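# Move three sand cores from mould onto plywood boards

## Task

Lift three sand cores out of the mould and set them down on the plywood boards next to it, then open the grippers to release them. The three are the elongated core with a rounded nose and the two upright cores that carry blades in the mould half on the robot's right. The two remaining cores must stay standing in the mould.

## Robot and tools

Robot: two six-joint arms, left_arm and right_arm, each ending in a two-finger gripper with a wrist camera (cam_left_wrist, cam_right_wrist, both 896x504 pixels). Calibrated bases in the scene frame: left_arm at (+0.031, +0.345, 0) m, quat_wxyz (+1.000, 0, 0, +0.008); right_arm at (+0.030, -0.335, 0) m, quat_wxyz (+1.000, 0, 0, -0.014). For both, base +z is straight up.

Frames: the scene frame has its origin at table-top height, halfway between the two nominal bases; +x points out across the table, +z up, and left_arm sits on the +y side. Arm names do not match left and right in the images. Each arm reports end_effector_position (m) and end_effector_quat_wxyz in its own base frame; these can be a few centimetres wrong, worse when reaching far. The position is the spot between the finger pads, roughly 1 cm short of the tips. Fingers extend along gripper +z and spread along gripper y.

Joint order, always: waist, shoulder, elbow, wrist pitch, wrist yaw, wrist roll. Nominal ranges (rad): waist -2.618 to 3.054, shoulder 0.000 to 3.142, elbow 0.000 to 3.142, wrist pitch -1.571 to 1.571, wrist yaw -1.571 to 1.571, wrist roll -2.094 to 2.094. True ends may differ by up to 0.059 rad.

A row is one flat list of 14 numbers, each in [-1, 1], covering both arms even if one stays still: left_arm's six joint values then its opening, then right_arm's six joint values and opening. Joint values are scaled offsets, not angles, measured from the Joint targets shown at the start of the action or move: 1.0 equals 2.224 rad for waist, shoulder and elbow, and 8.485 rad for the three wrist joints. Zero means hold the current target. The opening is absolute, not an offset: +1 fully open, -1 shut. To leave a gripper unchanged, resend its current command, since 0 is itself a half-open command.

execute_actions(actions, cameras): actions is a list of actions; each action is a list of up to 15 rows, one row per 1/30 s step, the final row repeating until 15 steps pass. Every row in an action counts from the targets at that action's start, not from the previous row, so sending the same offset in a new action moves further. An action asking a joint more than 0.059 rad beyond its range is rejected for both arms; a malformed action, or a first action failing that check, rejects the whole call. An empty list just reports state and images. cameras lists camera names to return: omitted, null or ["all"] gives all, [] gives none, an unknown name voids the call.

move(target, speed, blend, opening_speed, blocking, cameras): target is one 14-number row or a list of up to 15 rows; every row is an offset from the same starting Joint targets, not from the previous row. All joints are interpolated together, so the hand follows a curve, with no avoidance of obstacles or the other arm. speed (rad/s, 0.01 to 12.57, default 0.5) caps the joint with the longest travel; one value or one per target. blend (rad) rounds corners at intermediate targets. opening_speed (0.2 or more, opening units per second) ramps the gripper command. Paths take at least 0.5 s; anything past 10 s is cut short. blocking=false returns after about 0.5 s while the move continues. The result adds a move: line: done, off_target (resting over 0.035 rad from target), moving, held or fault, plus limits=held if steps were withheld. Faster moves and targets set deep past a contact hit and press harder.

wait(seconds, cameras): 0 to 10 s with commands held; a running move continues. stop(cameras): brakes the running move; fast moves need more room. zoom_image(camera, region): camera is cam_left_wrist or cam_right_wrist; region is [x0, y0, x1, y1] in pixels of the latest image from that camera, at most 504 by 504. finished_scene(scene): scene is the current scene number; it ends the scene irreversibly, so call it only once the cores rest released on the boards.

Result lines: Joint positions and Joint velocities give one block per arm in joint order (rad, rad/s) plus the finger-pad gap (m; 0.094 when fully open); "within noise" means that arm is still. Joint targets are what the next offsets count from. Tool commands shows current gripper commands. grip_measured is the measured opening on the command scale, reading up to about 2.7 mm wide when empty and a bit narrower than a squeezed part. grip_effort_nm is motor effort (negative closing), not pad force. Joint torques include arm weight and wrap at ±28 N m for the first three joints. "joint sent to its limit" means a joint reached its end; "joint command not followed" means the clearance check altered targets. MOTOR HOT warns of heating; OVER-TEMPERATURE FAULT folds that arm away for good.

Handling: sand cores can crumble, so close with a low opening_speed and only slightly below the width at touch; the pads reach full force about 0.05 below first contact. Release by commanding an opening clearly above grip_measured, and only after the core sits still on the boards. If an arm is stalled against something, command targets back past its Joint positions to stop pressing. Avoid dropping cores, letting go while they move, knocking the two cores that must stay, fast impacts, hard pushes, any contact or pinching between the arms, and anything leaving the table. Do not hold loads stretched out or push toward unreachable poses for long, which heats motors. A camera cable touching something counts as contact. Loose items may occasionally get a small push.

Each tool is called after ">>>" as a command line: name --argument value for each argument, lists and objects as JSON in quotes; but a table of rows of numbers goes row by row, as --pt "numbers of a row", without its own name.

## Session

>>> execute_actions --actions '[]'

Scene clock: 0.00 s.
left_arm: end_effector_position=(+0.3493, -0.0518, +0.2095) grip_measured=+1.000 grip_effort_nm=n/a end_effector_quat_wxyz=(+0.534, -0.007, +0.815, -0.226) | right_arm: end_effector_position=(+0.3046, +0.0783, +0.1820) grip_measured=+1.000 grip_effort_nm=n/a end_effector_quat_wxyz=(+0.477, +0.034, +0.863, +0.162)
Joint positions: left_arm=[0.059 1.017 0.578 0.071 0.424 -0.25 0.094] | right_arm=[0.21 0.854 0.562 -0.224 -0.068 0.329 0.094]
Joint velocities: within noise
Joint torques (N m): no reading
Heat: left arm: 32 °C; right arm: 35 °C.
Joint targets: left_arm=[0.059 1.010 0.587 0.072 0.427 -0.248] | right_arm=[0.210 0.847 0.574 -0.220 -0.067 0.327]
Tool commands: left_gripper/opening=+1.0 right_gripper/opening=+1.0

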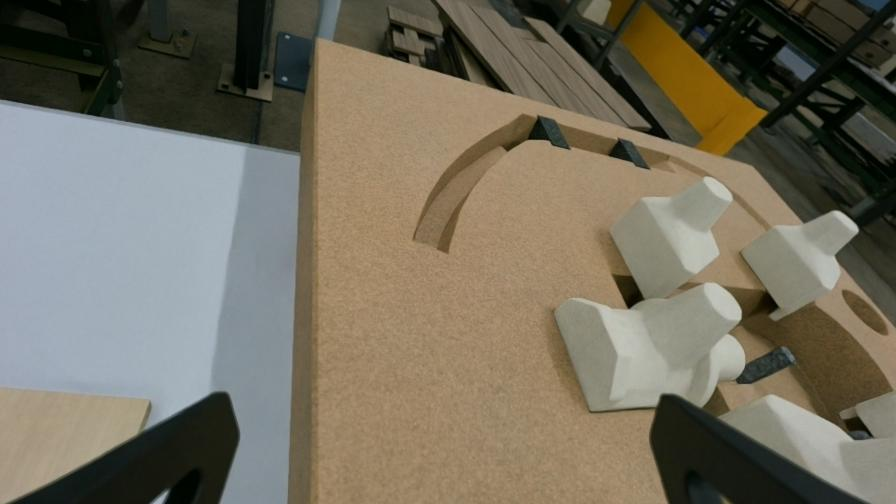

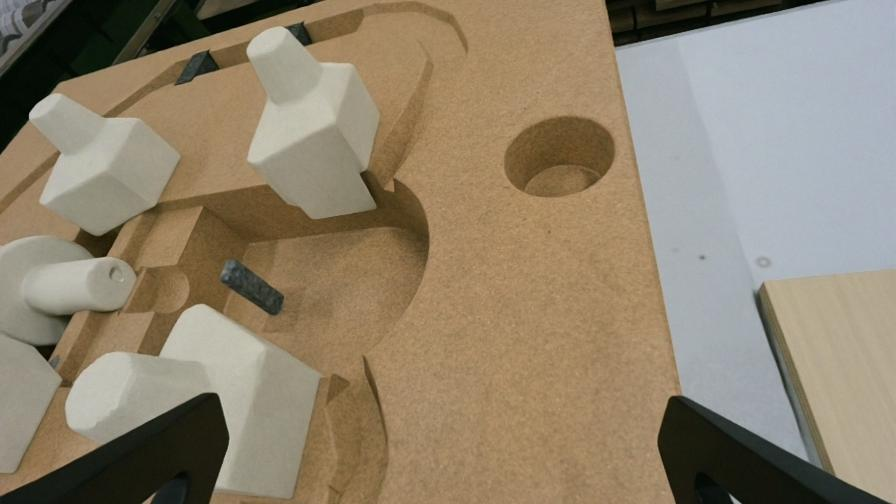

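>>> move --pt "0 -0.2743 -0.0841 -0.0085 -0.0503 0.0292 1 0 -0.201 -0.0782 0.0259 0.0079 -0.0385 1" --pt "-0.1614 -0.2743 -0.0841 -0.0085 -0.0503 0.0292 1 0.0854 -0.201 -0.0782 0.0259 0.0079 -0.0385 1" --speed 0.5

Scene clock: 6.27 s.
left_arm: end_effector_position=(+0.2600, -0.0790, +0.2823) grip_measured=+1.000 grip_effort_nm=0.027 end_effector_quat_wxyz=(+0.696, +0.104, +0.702, -0.109) | right_arm: end_effector_position=(+0.2500, +0.1055, +0.2769) grip_measured=+1.000 grip_effort_nm=0.022 end_effector_quat_wxyz=(+0.683, -0.139, +0.704, +0.139)
Joint positions: left_arm=[-0.292 0.412 0.411 -0.006 0.01 -0.008 0.094] | right_arm=[0.393 0.41 0.411 -0.031 -0.004 0.006 0.094]
Joint velocities: within noise
Joint torques (N m): left_arm=[-0.51 0.36 5.01 2.26 -0.11 0.04] | right_arm=[0.65 0.36 5.41 1.82 0.03 -0.1]
Heat: left arm: 33 °C; right arm: 37 °C.
Joint targets: left_arm=[-0.300 0.400 0.400 0.000 0.000 -0.001] | right_arm=[0.400 0.400 0.400 0.000 0.000 0.000]
move: done

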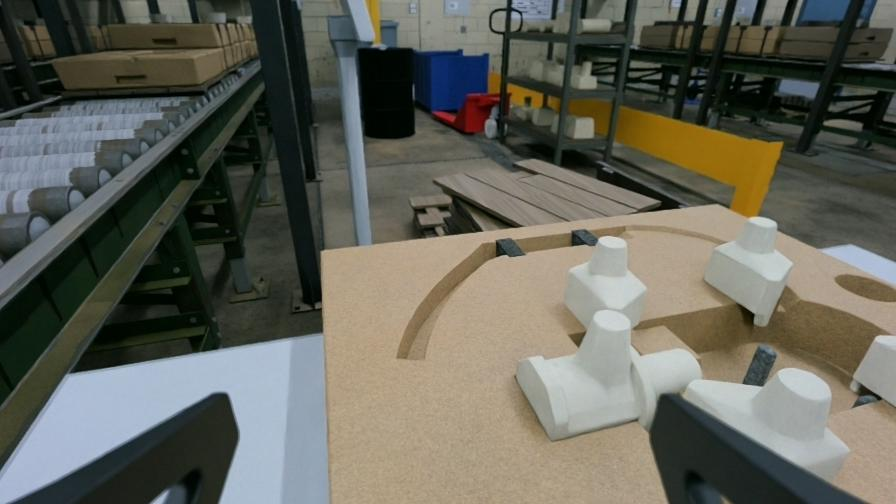

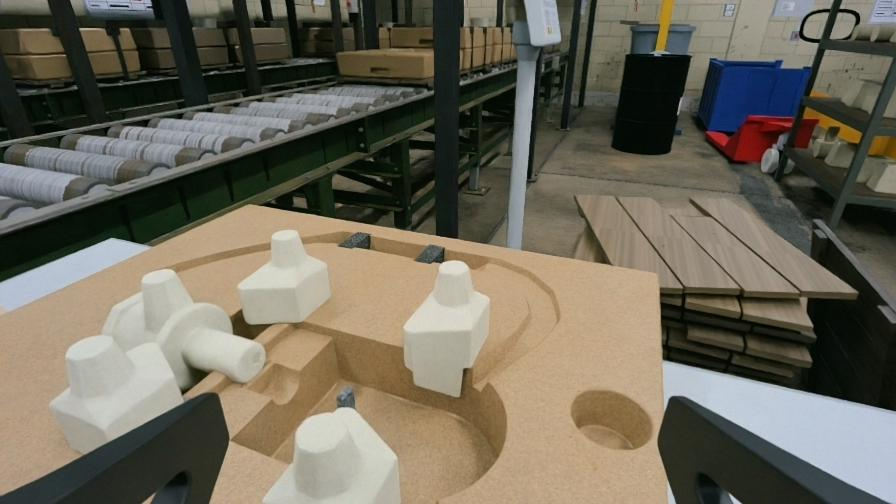

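>>> move --target '[-0.4618,0.639,0.3714,0.0139,-0.0982,-0.0429,1,-0.4496,0,0,0,0,0,1]' --speed 0.8 --cameras '["cam_left_wrist"]'

Scene clock: 16.40 s.
left_arm: end_effector_position=(+0.2425, -0.4410, +0.1892) grip_measured=+1.000 grip_effort_nm=0.022 end_effector_quat_wxyz=(+0.564, +0.196, +0.793, -0.118) | right_arm: end_effector_position=(+0.2258, -0.1505, +0.2771) grip_measured=+1.000 grip_effort_nm=0.027 end_effector_quat_wxyz=(+0.667, +0.211, +0.685, -0.201)
Joint positions: left_arm=[-1.331 1.812 1.2 0.1 -0.814 -0.351 0.094] | right_arm=[-0.593 0.41 0.411 -0.029 -0.001 0.005 0.094]
Joint velocities: within noise
Joint torques (N m): left_arm=[0.28 -7.65 7.61 2.05 -0.45 -0.23] | right_arm=[-0.65 0.4 5.42 1.81 0.01 -0.1]
Heat: left arm: 34 °C; right arm: 40 °C.
Joint targets: left_arm=[-1.327 1.821 1.227 0.118 -0.833 -0.365] | right_arm=[-0.600 0.400 0.400 0.000 0.000 0.000]
move: done
Images, in order (width x height): cam_left_wrist 896x504.

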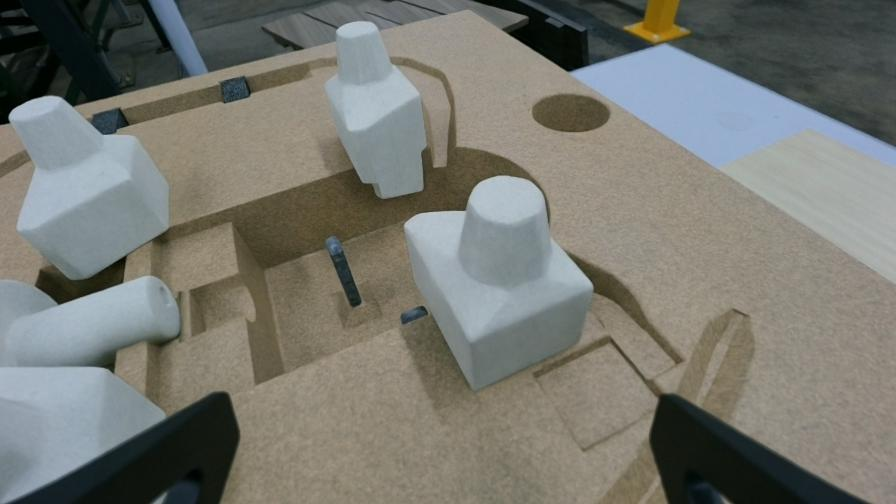

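>>> move --target '[0.0153,0.0769,0.0679,0.011,0.0044,0.0057,1,0,0,0,0,0,0,1]' --speed 0.3 --cameras '["cam_left_wrist"]'

Scene clock: 30.67 s.
left_arm: end_effector_position=(+0.2674, -0.4798, +0.1857) grip_measured=+1.000 grip_effort_nm=0.042 end_effector_quat_wxyz=(+0.580, +0.181, +0.783, -0.133) | right_arm: end_effector_position=(+0.2258, -0.1505, +0.2772) grip_measured=+1.000 grip_effort_nm=0.027 end_effector_quat_wxyz=(+0.667, +0.211, +0.685, -0.201)
Joint positions: left_arm=[-1.299 1.972 1.348 0.193 -0.798 -0.316 0.094] | right_arm=[-0.593 0.41 0.411 -0.029 -0.001 0.005 0.094]
Joint velocities: within noise
Joint torques (N m): left_arm=[0.49 -8.14 7.87 2.11 -0.19 -0.05] | right_arm=[-0.65 0.4 5.41 1.8 0.01 -0.09]
Heat: left arm: 34 °C; right arm: 42 °C.
Joint targets: left_arm=[-1.293 1.992 1.377 0.211 -0.796 -0.316] | right_arm=[-0.600 0.400 0.400 0.000 0.000 0.000]
move: done
Images, in order (width x height): cam_left_wrist 896x504.

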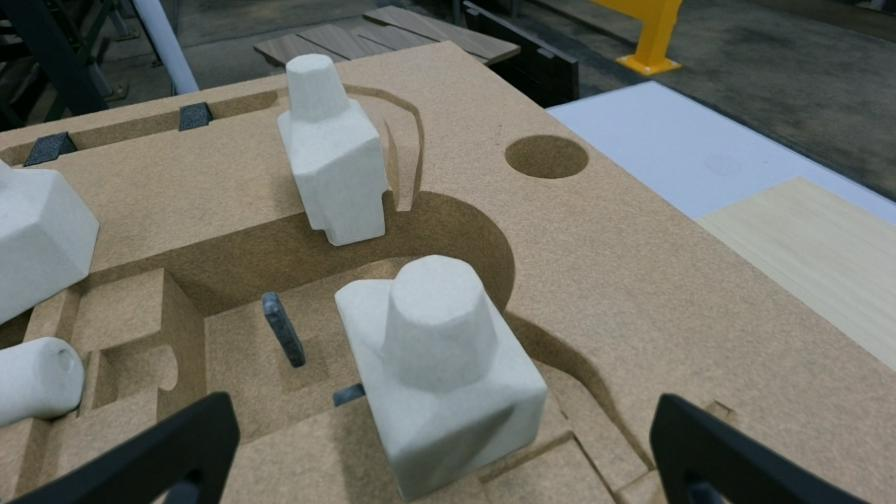

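>>> move --target '[0.039,0.0679,0.0643,0.0046,0.0088,0.0052,1,0,0,0,0,0,0,1]' --speed 0.15 --cameras '["cam_left_wrist"]'

Scene clock: 36.40 s.
left_arm: end_effector_position=(+0.3150, -0.5005, +0.1701) grip_measured=+1.000 grip_effort_nm=0.037 end_effector_quat_wxyz=(+0.581, +0.177, +0.783, -0.133) | right_arm: end_effector_position=(+0.2258, -0.1505, +0.2773) grip_measured=+1.000 grip_effort_nm=0.022 end_effector_quat_wxyz=(+0.668, +0.210, +0.685, -0.201)
Joint positions: left_arm=[-1.212 2.119 1.492 0.231 -0.725 -0.273 0.094] | right_arm=[-0.593 0.41 0.411 -0.029 -0.001 0.005 0.094]
Joint velocities: within noise
Joint torques (N m): left_arm=[0.4 -9.03 7.88 2.19 -0.12 -0.05] | right_arm=[-0.66 0.4 5.42 1.8 0 -0.09]
Heat: left arm: 35 °C; right arm: 43 °C.
Joint targets: left_arm=[-1.206 2.143 1.521 0.250 -0.721 -0.272] | right_arm=[-0.600 0.400 0.400 0.000 0.000 0.000]
move: done
Images, in order (width x height): cam_left_wrist 896x504.

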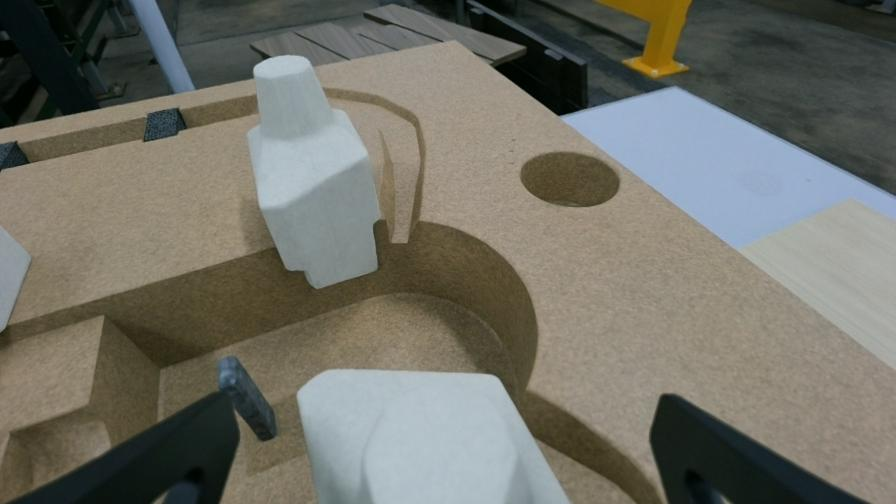

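>>> move --pt "0 0 0 0 0 0 -0.15 0 0 0 0 0 0 1" --speed 0.2 --opening_speed 0.7 --cameras '[]'

>>> move --pt "0 0 0 0 0 0 -0.34 0 0 0 0 0 0 1" --opening_speed 0.2 --cameras '["cam_left_wrist"]'

Scene clock: 42.27 s.
left_arm: end_effector_position=(+0.3149, -0.5007, +0.1702) grip_measured=-0.148 grip_effort_nm=-0.066 end_effector_quat_wxyz=(+0.581, +0.177, +0.783, -0.134) | right_arm: end_effector_position=(+0.2258, -0.1505, +0.2773) grip_measured=+1.000 grip_effort_nm=0.022 end_effector_quat_wxyz=(+0.668, +0.210, +0.685, -0.201)
Joint positions: left_arm=[-1.212 2.119 1.492 0.232 -0.723 -0.273 0.04] | right_arm=[-0.593 0.41 0.411 -0.029 -0.001 0.005 0.094]
Joint velocities: within noise
Joint torques (N m): left_arm=[0.47 -9.05 7.88 2.17 -0.14 -0.05] | right_arm=[-0.66 0.36 5.41 1.8 0 -0.1]
Heat: left arm: 36 °C; right arm: 44 °C.
Joint targets: left_arm=[-1.206 2.143 1.521 0.250 -0.721 -0.272] | right_arm=[-0.600 0.400 0.400 0.000 0.000 0.000]
move: done
No camera images: "cameras" was empty.

Scene clock: 43.43 s.
left_arm: end_effector_position=(+0.3148, -0.5009, +0.1702) grip_measured=-0.260 grip_effort_nm=-1.004 end_effector_quat_wxyz=(+0.581, +0.178, +0.783, -0.134) | right_arm: end_effector_position=(+0.2258, -0.1505, +0.2773) grip_measured=+1.000 grip_effort_nm=0.022 end_effector_quat_wxyz=(+0.668, +0.210, +0.685, -0.201)
Joint positions: left_arm=[-1.212 2.119 1.492 0.232 -0.722 -0.272 0.035] | right_arm=[-0.593 0.41 0.411 -0.029 -0.001 0.005 0.094]
Joint velocities: within noise
Joint torques (N m): left_arm=[0.29 -9.01 7.91 2.17 -0.12 -0.06] | right_arm=[-0.69 0.4 5.41 1.8 0.01 -0.09]
Heat: left arm: 36 °C; right arm: 44 °C.
Joint targets: left_arm=[-1.206 2.143 1.521 0.250 -0.721 -0.272] | right_arm=[-0.600 0.400 0.400 0.000 0.000 0.000]
move: done
Images, in order (width x height): cam_left_wrist 896x504.

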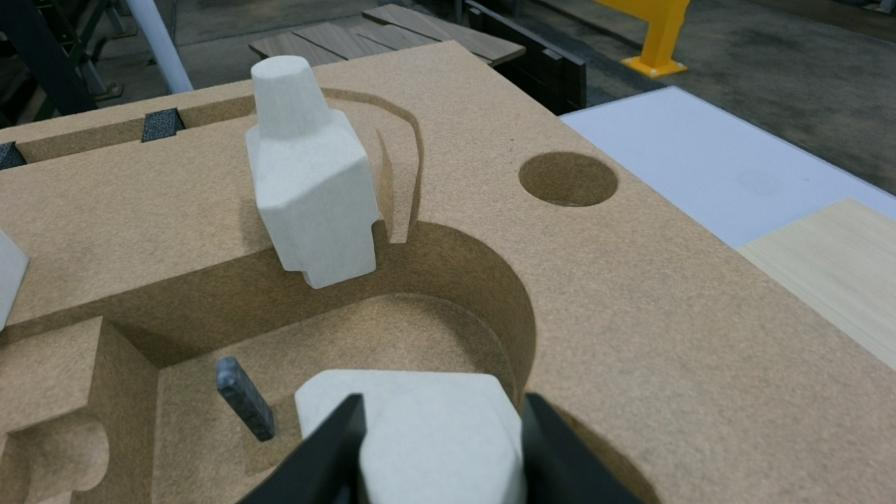

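>>> move --pt "0 -0.0674 0.0611 -0.0153 0 0 -0.34 0 0 0 0 0 0 1" --pt "0 -0.08 0.1533 -0.0418 0 0 -0.34 0 0 0 0 0 0 1" --speed 0.2 --cameras '["cam_left_wrist"]'

Scene clock: 52.30 s.
left_arm: end_effector_position=(+0.3138, -0.5034, +0.2738) grip_measured=-0.260 grip_effort_nm=-0.994 end_effector_quat_wxyz=(+0.574, +0.187, +0.786, -0.136) | right_arm: end_effector_position=(+0.2258, -0.1505, +0.2773) grip_measured=+1.000 grip_effort_nm=0.027 end_effector_quat_wxyz=(+0.668, +0.210, +0.685, -0.201)
Joint positions: left_arm=[-1.21 2.043 1.812 -0.179 -0.701 -0.271 0.035] | right_arm=[-0.593 0.41 0.411 -0.029 -0.001 0.005 0.094]
Joint velocities: within noise
Joint torques (N m): left_arm=[0.35 -16.38 10.03 2.81 -0.37 -0.08] | right_arm=[-0.69 0.42 5.39 1.8 0.01 -0.1]
Heat: left arm: 37 °C; right arm: 44 °C.
Joint targets: left_arm=[-1.206 1.965 1.862 -0.104 -0.721 -0.272] | right_arm=[-0.600 0.400 0.400 0.000 0.000 0.000]
move: off_target (left_arm); left_arm: the shoulder is farthest, 0.078 rad from its target
Images, in order (width x height): cam_left_wrist 896x504.

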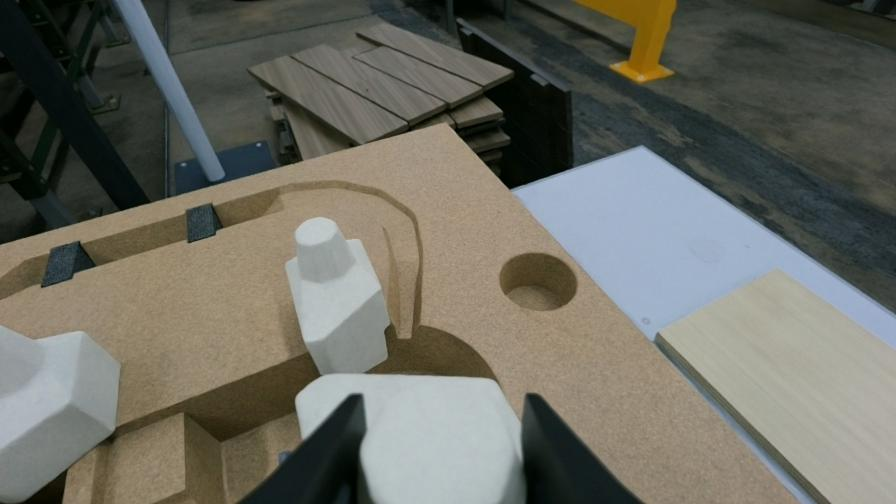

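>>> move --pt "0 -0.344 -0.2842 -0.0219 0.0437 0.0156 -0.34 0 0 0 0 0 0 1" --pt "0.6996 -0.263 -0.1133 -0.1292 0.085 0.0321 -0.34 0 0 0 0 0 0 1" --speed 0.6 --cameras '["cam_left_wrist"]'

Scene clock: 61.23 s.
left_arm: end_effector_position=(+0.3040, +0.1129, +0.2666) grip_measured=-0.260 grip_effort_nm=-1.004 end_effector_quat_wxyz=(+0.255, -0.171, +0.951, +0.048) | right_arm: end_effector_position=(+0.2258, -0.1505, +0.2774) grip_measured=+1.000 grip_effort_nm=0.022 end_effector_quat_wxyz=(+0.668, +0.210, +0.685, -0.202)
Joint positions: left_arm=[0.348 1.381 1.565 -1.231 -0.008 -0.007 0.035] | right_arm=[-0.593 0.41 0.411 -0.028 -0.001 0.005 0.094]
Joint velocities: within noise
Joint torques (N m): left_arm=[0.32 -4.12 8.62 1.71 0.12 0.03] | right_arm=[-0.64 0.4 5.41 1.8 0 -0.1]
Heat: left arm: 41 °C; right arm: 45 °C.
Joint targets: left_arm=[0.350 1.380 1.610 -1.201 0.000 0.000] | right_arm=[-0.600 0.400 0.400 0.000 0.000 0.000]
move: off_target (left_arm); left_arm: the elbow is farthest, 0.045 rad from its target
Images, in order (width x height): cam_left_wrist 896x504.

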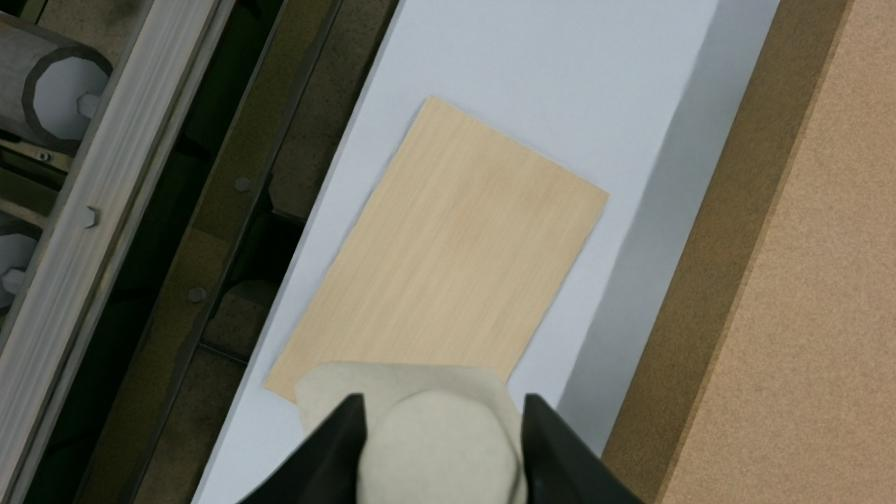

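>>> move --target '[-0.0058,0.2756,0.0535,-0.0364,-0.0164,0.0565,-0.34,0,0,0,0,0,0,1]' --speed 0.35 --cameras '["cam_left_wrist"]'

Scene clock: 80.03 s.
left_arm: end_effector_position=(+0.3056, +0.1337, +0.1026) grip_measured=-0.261 grip_effort_nm=-0.999 end_effector_quat_wxyz=(-0.110, +0.067, +0.992, +0.015) | right_arm: end_effector_position=(+0.2258, -0.1505, +0.2774) grip_measured=+1.000 grip_effort_nm=0.027 end_effector_quat_wxyz=(+0.668, +0.210, +0.685, -0.202)
Joint positions: left_arm=[0.348 1.992 1.696 -1.464 -0.115 0.472 0.035] | right_arm=[-0.593 0.41 0.411 -0.028 -0.001 0.005 0.094]
Joint velocities: within noise
Joint torques (N m): left_arm=[-0.83 -8.58 7.05 -0.43 -0.3 0.01] | right_arm=[-0.65 0.39 5.42 1.8 0.01 -0.09]
Heat: left arm: 38 °C; right arm: 46 °C.
Joint targets: left_arm=[0.337 1.993 1.728 -1.509 -0.139 0.480] | right_arm=[-0.600 0.400 0.400 0.000 0.000 0.000]
move: off_target (left_arm); left_arm: the wrist pitch is farthest, 0.045 rad from its target
Images, in order (width x height): cam_left_wrist 896x504.

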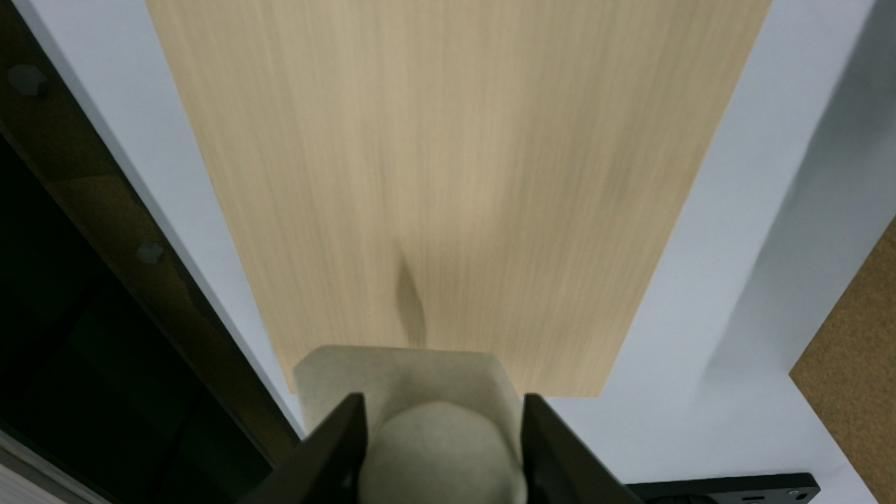

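>>> move --target '[0,0.0189,-0.0904,0.018,0,0,-0.34,0,0,0,0,0,0,1]' --speed 0.12 --cameras '["cam_left_wrist"]'

Scene clock: 89.00 s.
left_arm: end_effector_position=(+0.2907, +0.1294, +0.0571) grip_measured=-0.261 grip_effort_nm=-1.004 end_effector_quat_wxyz=(-0.140, +0.073, +0.987, +0.010) | right_arm: end_effector_position=(+0.2258, -0.1505, +0.2774) grip_measured=+1.000 grip_effort_nm=0.022 end_effector_quat_wxyz=(+0.668, +0.210, +0.685, -0.202)
Joint positions: left_arm=[0.343 2.018 1.536 -1.34 -0.13 0.474 0.035] | right_arm=[-0.593 0.41 0.411 -0.028 -0.001 0.005 0.094]
Joint velocities: within noise
Joint torques (N m): left_arm=[-0.34 -7.27 3.29 -0.26 -0.14 -0.01] | right_arm=[-0.68 0.4 5.39 1.79 0 -0.09]
Heat: left arm: 38 °C; right arm: 46 °C.
Joint targets: left_arm=[0.337 2.035 1.527 -1.357 -0.139 0.480] | right_arm=[-0.600 0.400 0.400 0.000 0.000 0.000]
move: done
Images, in order (width x height): cam_left_wrist 896x504.

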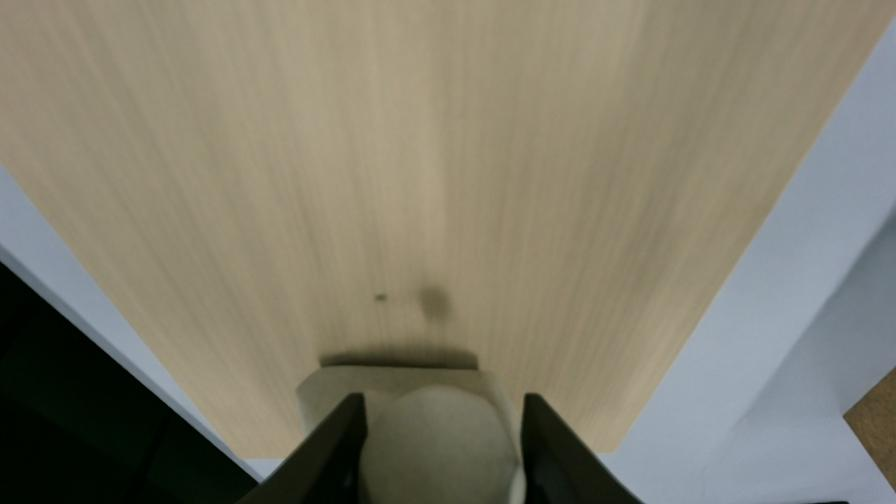

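>>> move --target '[0,0.0063,-0.0063,0.0014,0,0,-0.34,0,0,0,0,0,0,1]' --speed 0.08 --cameras '["cam_left_wrist"]'

Scene clock: 92.33 s.
left_arm: end_effector_position=(+0.2898, +0.1294, +0.0532) grip_measured=-0.261 grip_effort_nm=-0.999 end_effector_quat_wxyz=(-0.144, +0.074, +0.987, +0.009) | right_arm: end_effector_position=(+0.2258, -0.1505, +0.2774) grip_measured=+1.000 grip_effort_nm=0.027 end_effector_quat_wxyz=(+0.668, +0.210, +0.685, -0.202)
Joint positions: left_arm=[0.342 2.025 1.528 -1.332 -0.133 0.474 0.035] | right_arm=[-0.593 0.41 0.411 -0.028 -0.001 0.005 0.094]
Joint velocities: within noise
Joint torques (N m): left_arm=[-0.49 -6.9 2.82 -0.23 -0.15 0.03] | right_arm=[-0.66 0.4 5.41 1.8 0 -0.1]
Heat: left arm: 37 °C; right arm: 46 °C.
Joint targets: left_arm=[0.337 2.049 1.513 -1.345 -0.139 0.480] | right_arm=[-0.600 0.400 0.400 0.000 0.000 0.000]
move: done
Images, in order (width x height): cam_left_wrist 896x504.

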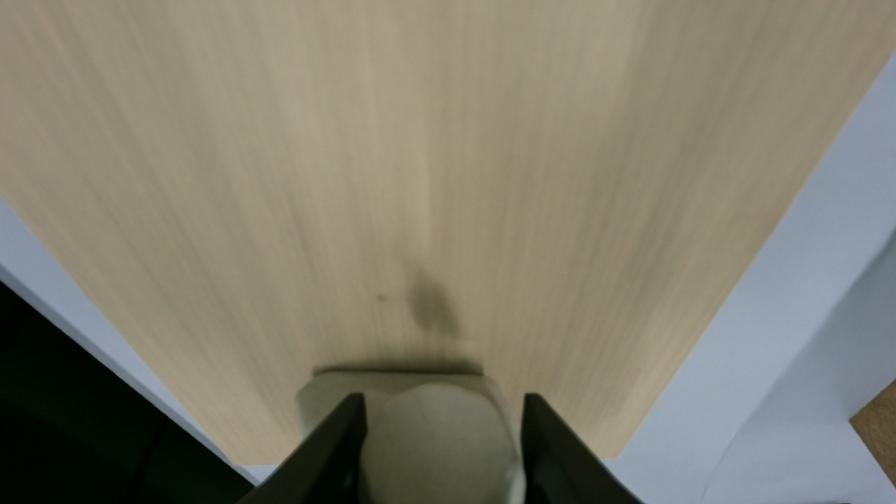

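>>> move --target '[0,0.005,-0.005,0.0010,0,0,-0.34,0,0,0,0,0,0,1]' --speed 0.06 --cameras '["cam_left_wrist"]'

Scene clock: 94.70 s.
left_arm: end_effector_position=(+0.2893, +0.1288, +0.0524) grip_measured=-0.261 grip_effort_nm=-1.004 end_effector_quat_wxyz=(-0.146, +0.076, +0.986, +0.012) | right_arm: end_effector_position=(+0.2258, -0.1505, +0.2774) grip_measured=+1.000 grip_effort_nm=0.022 end_effector_quat_wxyz=(+0.668, +0.210, +0.685, -0.202)
Joint positions: left_arm=[0.338 2.025 1.524 -1.33 -0.138 0.474 0.035] | right_arm=[-0.593 0.41 0.411 -0.028 -0.001 0.005 0.094]
Joint velocities: within noise
Joint torques (N m): left_arm=[-0.06 -6.05 2.37 -0.16 -0.06 -0.01] | right_arm=[-0.65 0.39 5.41 1.8 0.01 -0.1]
Heat: left arm: 37 °C; right arm: 46 °C.
Joint targets: left_arm=[0.337 2.060 1.502 -1.336 -0.139 0.480] | right_arm=[-0.600 0.400 0.400 0.000 0.000 0.000]
move: done
Images, in order (width x height): cam_left_wrist 896x504.

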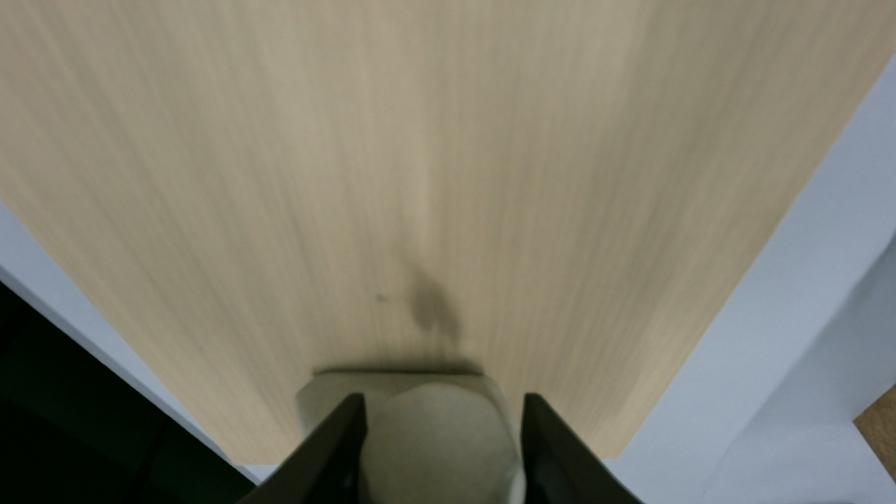

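>>> move --target '[0,0,0,0,0,0,0.2,0,0,0,0,0,0,1]' --opening_speed 0.25 --cameras '["cam_left_wrist"]'

Scene clock: 100.10 s.
left_arm: end_effector_position=(+0.2847, +0.1272, +0.0456) grip_measured=+0.198 grip_effort_nm=0.129 end_effector_quat_wxyz=(-0.158, +0.077, +0.984, +0.006) | right_arm: end_effector_position=(+0.2258, -0.1505, +0.2774) grip_measured=+1.000 grip_effort_nm=0.022 end_effector_quat_wxyz=(+0.668, +0.210, +0.685, -0.202)
Joint positions: left_arm=[0.338 2.04 1.51 -1.329 -0.138 0.474 0.056] | right_arm=[-0.593 0.41 0.411 -0.028 -0.001 0.005 0.094]
Joint velocities: within noise
Joint torques (N m): left_arm=[-0.02 -7.21 3.25 -0.22 -0.06 0.01] | right_arm=[-0.66 0.39 5.42 1.8 0.01 -0.09]
Heat: left arm: 36 °C; right arm: 47 °C.
Joint targets: left_arm=[0.337 2.060 1.502 -1.337 -0.139 0.480] | right_arm=[-0.600 0.400 0.400 0.000 0.000 0.000]
move: done
Images, in order (width x height): cam_left_wrist 896x504.

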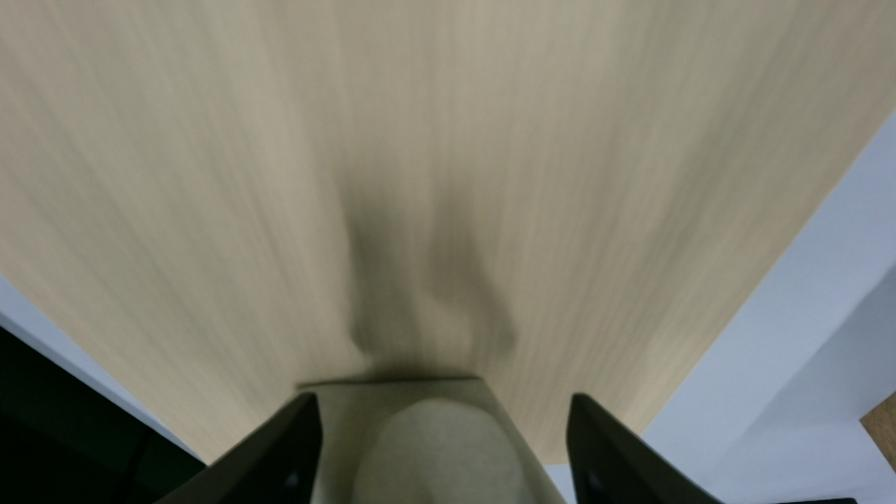

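>>> move --pt "0 0 0 0 0 0 1 0 0 0 0 0 0 1" --pt "0 -0.0301 0.1016 -0.0203 0 0 1 0 0 0 0 0 0 1" --pt "0.0058 -0.3058 0.0486 0.0161 0.0164 -0.0566 1 0 0 0 0 0 0 1" --speed '[0.3,0.15,0.6]' --opening_speed 0.8 --cameras '["cam_left_wrist"]'

Scene clock: 107.33 s.
left_arm: end_effector_position=(+0.3140, +0.1145, +0.2869) grip_measured=+0.998 grip_effort_nm=0.125 end_effector_quat_wxyz=(+0.286, -0.161, +0.943, +0.055) | right_arm: end_effector_position=(+0.2258, -0.1505, +0.2775) grip_measured=+1.000 grip_effort_nm=0.027 end_effector_quat_wxyz=(+0.668, +0.210, +0.685, -0.202)
Joint positions: left_arm=[0.342 1.385 1.619 -1.213 -0.009 0.007 0.094] | right_arm=[-0.593 0.41 0.411 -0.028 -0.001 0.005 0.094]
Joint velocities: within noise
Joint torques (N m): left_arm=[0.58 -4.45 4.11 1.62 0.15 -0.11] | right_arm=[-0.66 0.4 5.39 1.79 0 -0.1]
Heat: left arm: 36 °C; right arm: 47 °C.
Joint targets: left_arm=[0.350 1.380 1.610 -1.200 0.000 -0.001] | right_arm=[-0.600 0.400 0.400 0.000 0.000 0.000]
move: done
Images, in order (width x height): cam_left_wrist 896x504.

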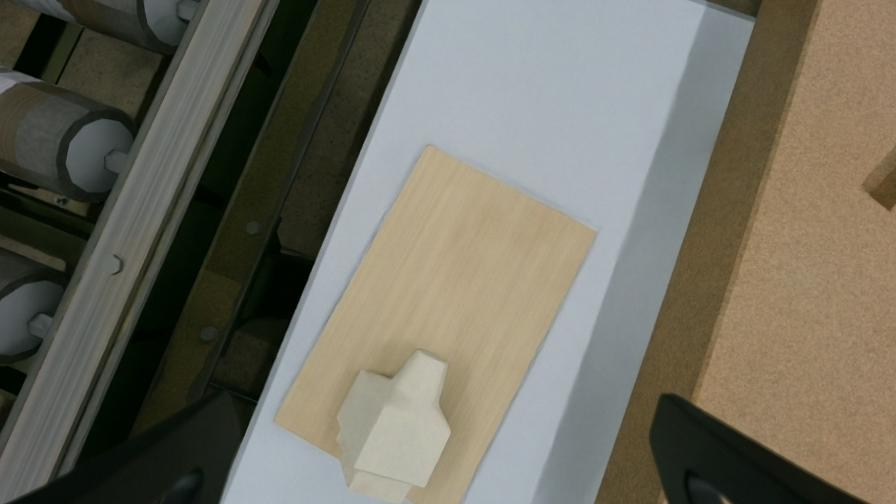

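>>> move --target '[-0.48,0.0989,-0.027,0.043,-0.0311,-0.0385,1,0,0,0,0,0,0,1]' --speed 0.6 --cameras '["cam_left_wrist"]'

Scene clock: 127.97 s.
left_arm: end_effector_position=(+0.3499, -0.2471, +0.2478) grip_measured=+0.998 grip_effort_nm=0.120 end_effector_quat_wxyz=(+0.349, +0.145, +0.923, -0.066) | right_arm: end_effector_position=(+0.2258, -0.1505, +0.2775) grip_measured=+1.000 grip_effort_nm=0.022 end_effector_quat_wxyz=(+0.668, +0.210, +0.685, -0.202)
Joint positions: left_arm=[-0.719 1.588 1.558 -0.851 -0.247 -0.318 0.094] | right_arm=[-0.593 0.41 0.411 -0.028 -0.001 0.005 0.094]
Joint velocities: within noise
Joint torques (N m): left_arm=[0.14 -5.67 4.85 1.8 -0.29 -0.16] | right_arm=[-0.64 0.4 5.41 1.8 0.01 -0.09]
Heat: left arm: 35 °C; right arm: 48 °C.
Joint targets: left_arm=[-0.718 1.600 1.550 -0.835 -0.264 -0.327] | right_arm=[-0.600 0.400 0.400 0.000 0.000 0.000]
move: done
Images, in order (width x height): cam_left_wrist 896x504.

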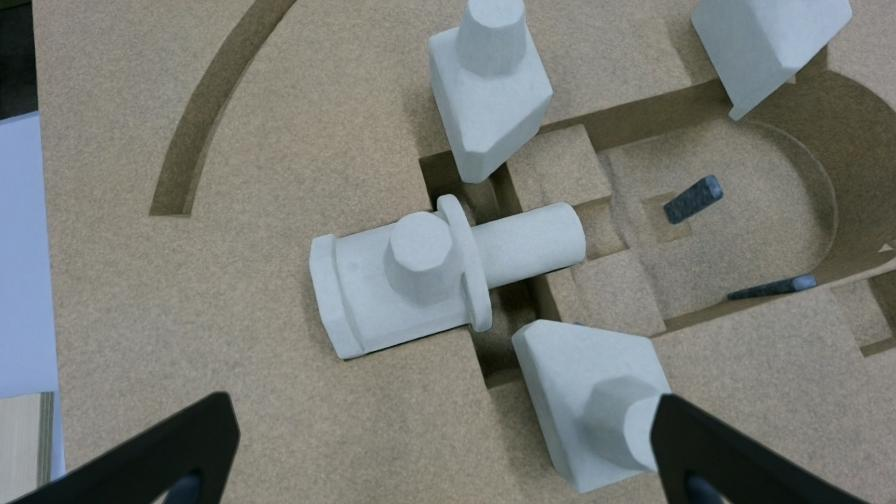

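>>> move --target '[-0.0713,-0.018,-0.1605,0.0566,-0.0473,-0.0204,1,0,0,0,0,0,0,1]' --speed 0.3 --cameras '["cam_left_wrist"]'

Scene clock: 163.40 s.
left_arm: end_effector_position=(+0.3588, -0.2580, +0.1991) grip_measured=+0.998 grip_effort_nm=0.120 end_effector_quat_wxyz=(+0.473, +0.043, +0.880, -0.010) | right_arm: end_effector_position=(+0.2258, -0.1505, +0.2775) grip_measured=+1.000 grip_effort_nm=0.022 end_effector_quat_wxyz=(+0.668, +0.210, +0.685, -0.202)
Joint positions: left_arm=[-0.869 1.588 1.202 -0.373 -0.641 -0.489 0.094] | right_arm=[-0.593 0.41 0.411 -0.028 -0.001 0.005 0.094]
Joint velocities: within noise
Joint torques (N m): left_arm=[-0.47 -8.75 4.89 1.9 -0.5 -0.19] | right_arm=[-0.66 0.39 5.38 1.8 0.01 -0.09]
Heat: left arm: 37 °C; right arm: 49 °C.
Joint targets: left_arm=[-0.876 1.560 1.193 -0.355 -0.665 -0.500] | right_arm=[-0.600 0.400 0.400 0.000 0.000 0.000]
move: done
Images, in order (width x height): cam_left_wrist 896x504.

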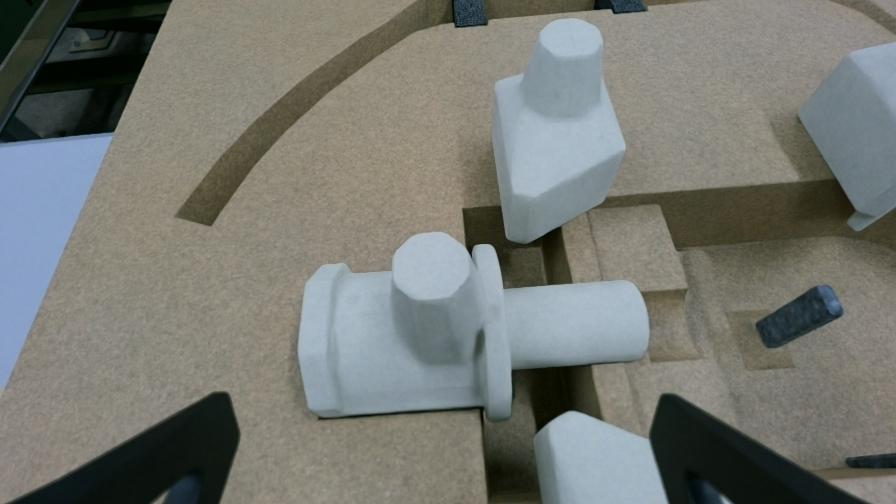

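>>> move --target '[0,0,0,0,0,0,1,0.2698,0,0,0,-0.07,0,1]' --speed 0.7 --cameras '["cam_right_wrist"]'

>>> zoom_image --camera "cam_right_wrist" --region '[0, 100, 420, 440]'

Scene clock: 203.50 s.
left_arm: end_effector_position=(+0.3590, -0.2579, +0.1993) grip_measured=+0.998 grip_effort_nm=0.120 end_effector_quat_wxyz=(+0.474, +0.042, +0.879, -0.010) | right_arm: end_effector_position=(+0.2425, +0.0976, +0.2783) grip_measured=+1.000 grip_effort_nm=0.022 end_effector_quat_wxyz=(+0.668, -0.197, +0.687, +0.206)
Joint positions: left_arm=[-0.869 1.588 1.202 -0.372 -0.643 -0.489 0.094] | right_arm=[-0.007 0.41 0.411 -0.028 -0.584 0.005 0.094]
Joint velocities: within noise
Joint torques (N m): left_arm=[-0.49 -8.64 4.89 1.92 -0.51 -0.21] | right_arm=[0.62 0.46 5.34 1.7 -0.09 -0.1]
Heat: left arm: 41 °C; right arm: 50 °C.
Joint targets: left_arm=[-0.876 1.560 1.193 -0.355 -0.665 -0.501] | right_arm=[0.000 0.400 0.400 0.000 -0.594 0.000]
move: done
Images, in order (width x height): cam_right_wrist 896x504.

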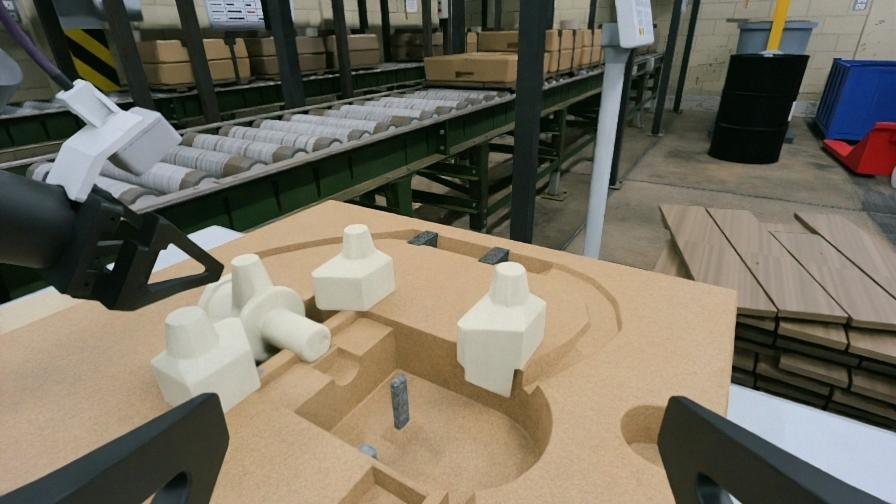

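Scaled by 1.200.

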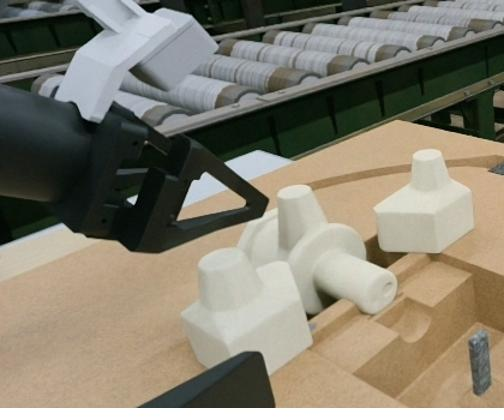

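>>> move --target '[0.0321,0.0575,0.0218,0.0119,0.0056,0.0042,1,0,0,0,0,0,0,1]' --speed 0.15

Scene clock: 210.03 s.
left_arm: end_effector_position=(+0.3876, -0.2575, +0.1822) grip_measured=+0.998 grip_effort_nm=0.120 end_effector_quat_wxyz=(+0.476, +0.028, +0.879, -0.010) | right_arm: end_effector_position=(+0.2424, +0.0978, +0.2784) grip_measured=+1.000 grip_effort_nm=0.017 end_effector_quat_wxyz=(+0.668, -0.197, +0.687, +0.206)
Joint positions: left_arm=[-0.811 1.672 1.213 -0.273 -0.614 -0.467 0.094] | right_arm=[-0.007 0.41 0.411 -0.028 -0.585 0.005 0.094]
Joint velocities: within noise
Joint torques (N m): left_arm=[0.51 -6.06 8.02 1.98 -0.28 -0.04] | right_arm=[0.61 0.47 5.31 1.7 -0.11 -0.09]
Heat: left arm: 41 °C; right arm: 50 °C.
Joint targets: left_arm=[-0.805 1.688 1.242 -0.254 -0.618 -0.465] | right_arm=[0.000 0.400 0.400 0.000 -0.594 0.000]
move: done

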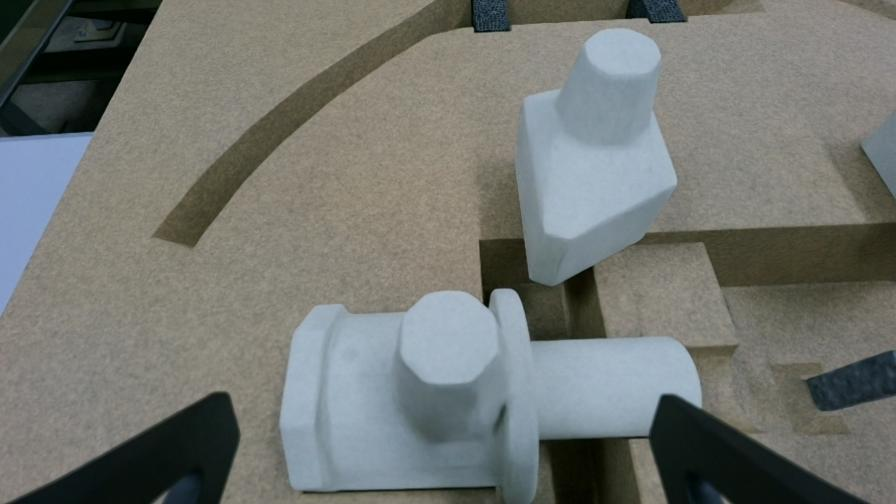

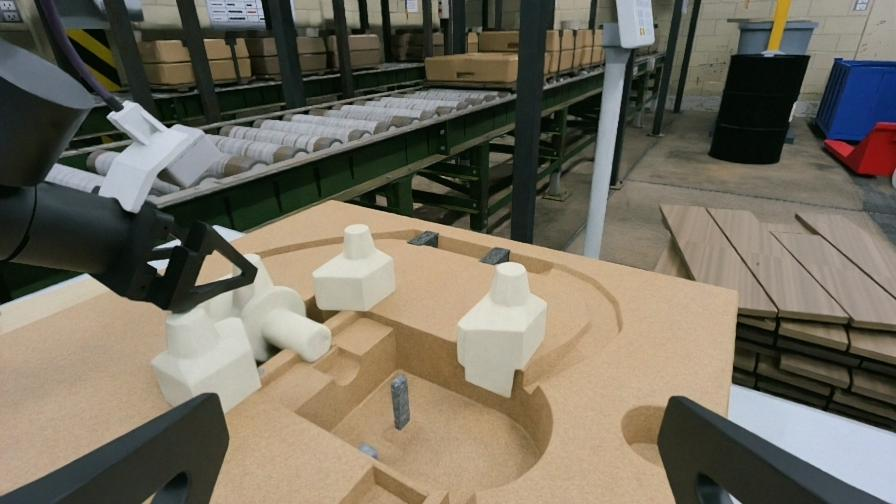

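>>> move --target '[0.0214,0.0383,0.0146,0.0079,0.0038,0.0028,1,0,0,0,0,0,0,1]' --speed 0.12

>>> zoom_image --camera "cam_right_wrist" --region '[80, 170, 400, 430]'

Scene clock: 215.53 s.
left_arm: end_effector_position=(+0.4139, -0.2588, +0.1688) grip_measured=+0.998 grip_effort_nm=0.120 end_effector_quat_wxyz=(+0.477, +0.020, +0.878, -0.012) | right_arm: end_effector_position=(+0.2424, +0.0978, +0.2784) grip_measured=+1.000 grip_effort_nm=0.022 end_effector_quat_wxyz=(+0.668, -0.197, +0.687, +0.206)
Joint positions: left_arm=[-0.763 1.756 1.249 -0.203 -0.582 -0.444 0.094] | right_arm=[-0.007 0.41 0.411 -0.028 -0.585 0.005 0.094]
Joint velocities: within noise
Joint torques (N m): left_arm=[0.43 -6.63 7.64 1.95 -0.26 -0.02] | right_arm=[0.64 0.49 5.31 1.69 -0.11 -0.09]
Heat: left arm: 39 °C; right arm: 50 °C.
Joint targets: left_arm=[-0.757 1.773 1.274 -0.187 -0.585 -0.441] | right_arm=[0.000 0.400 0.400 0.000 -0.594 0.000]
move: done

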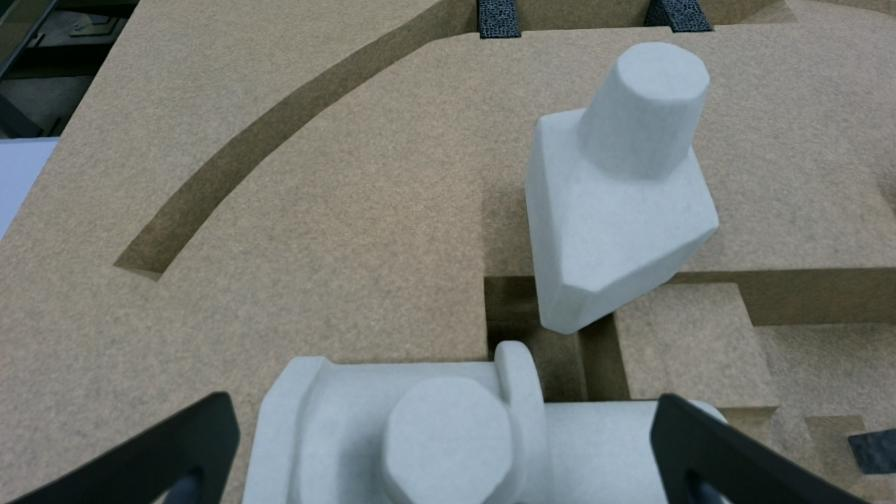

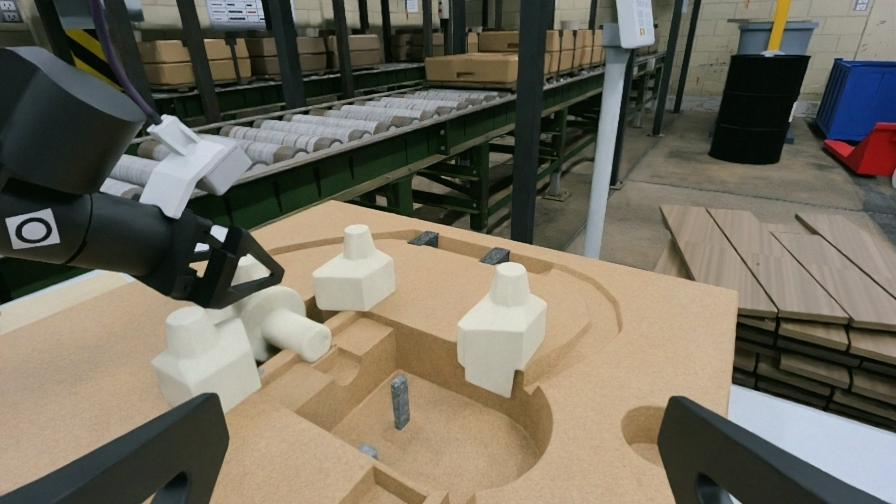

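Scaled by 1.575.

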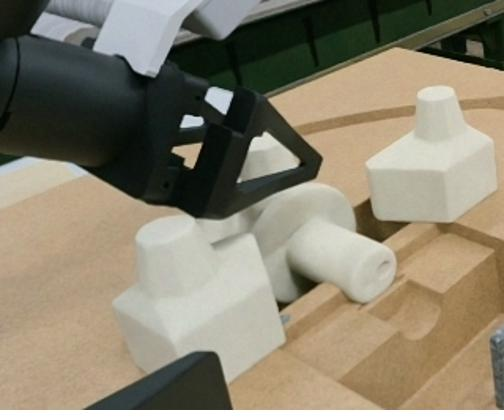

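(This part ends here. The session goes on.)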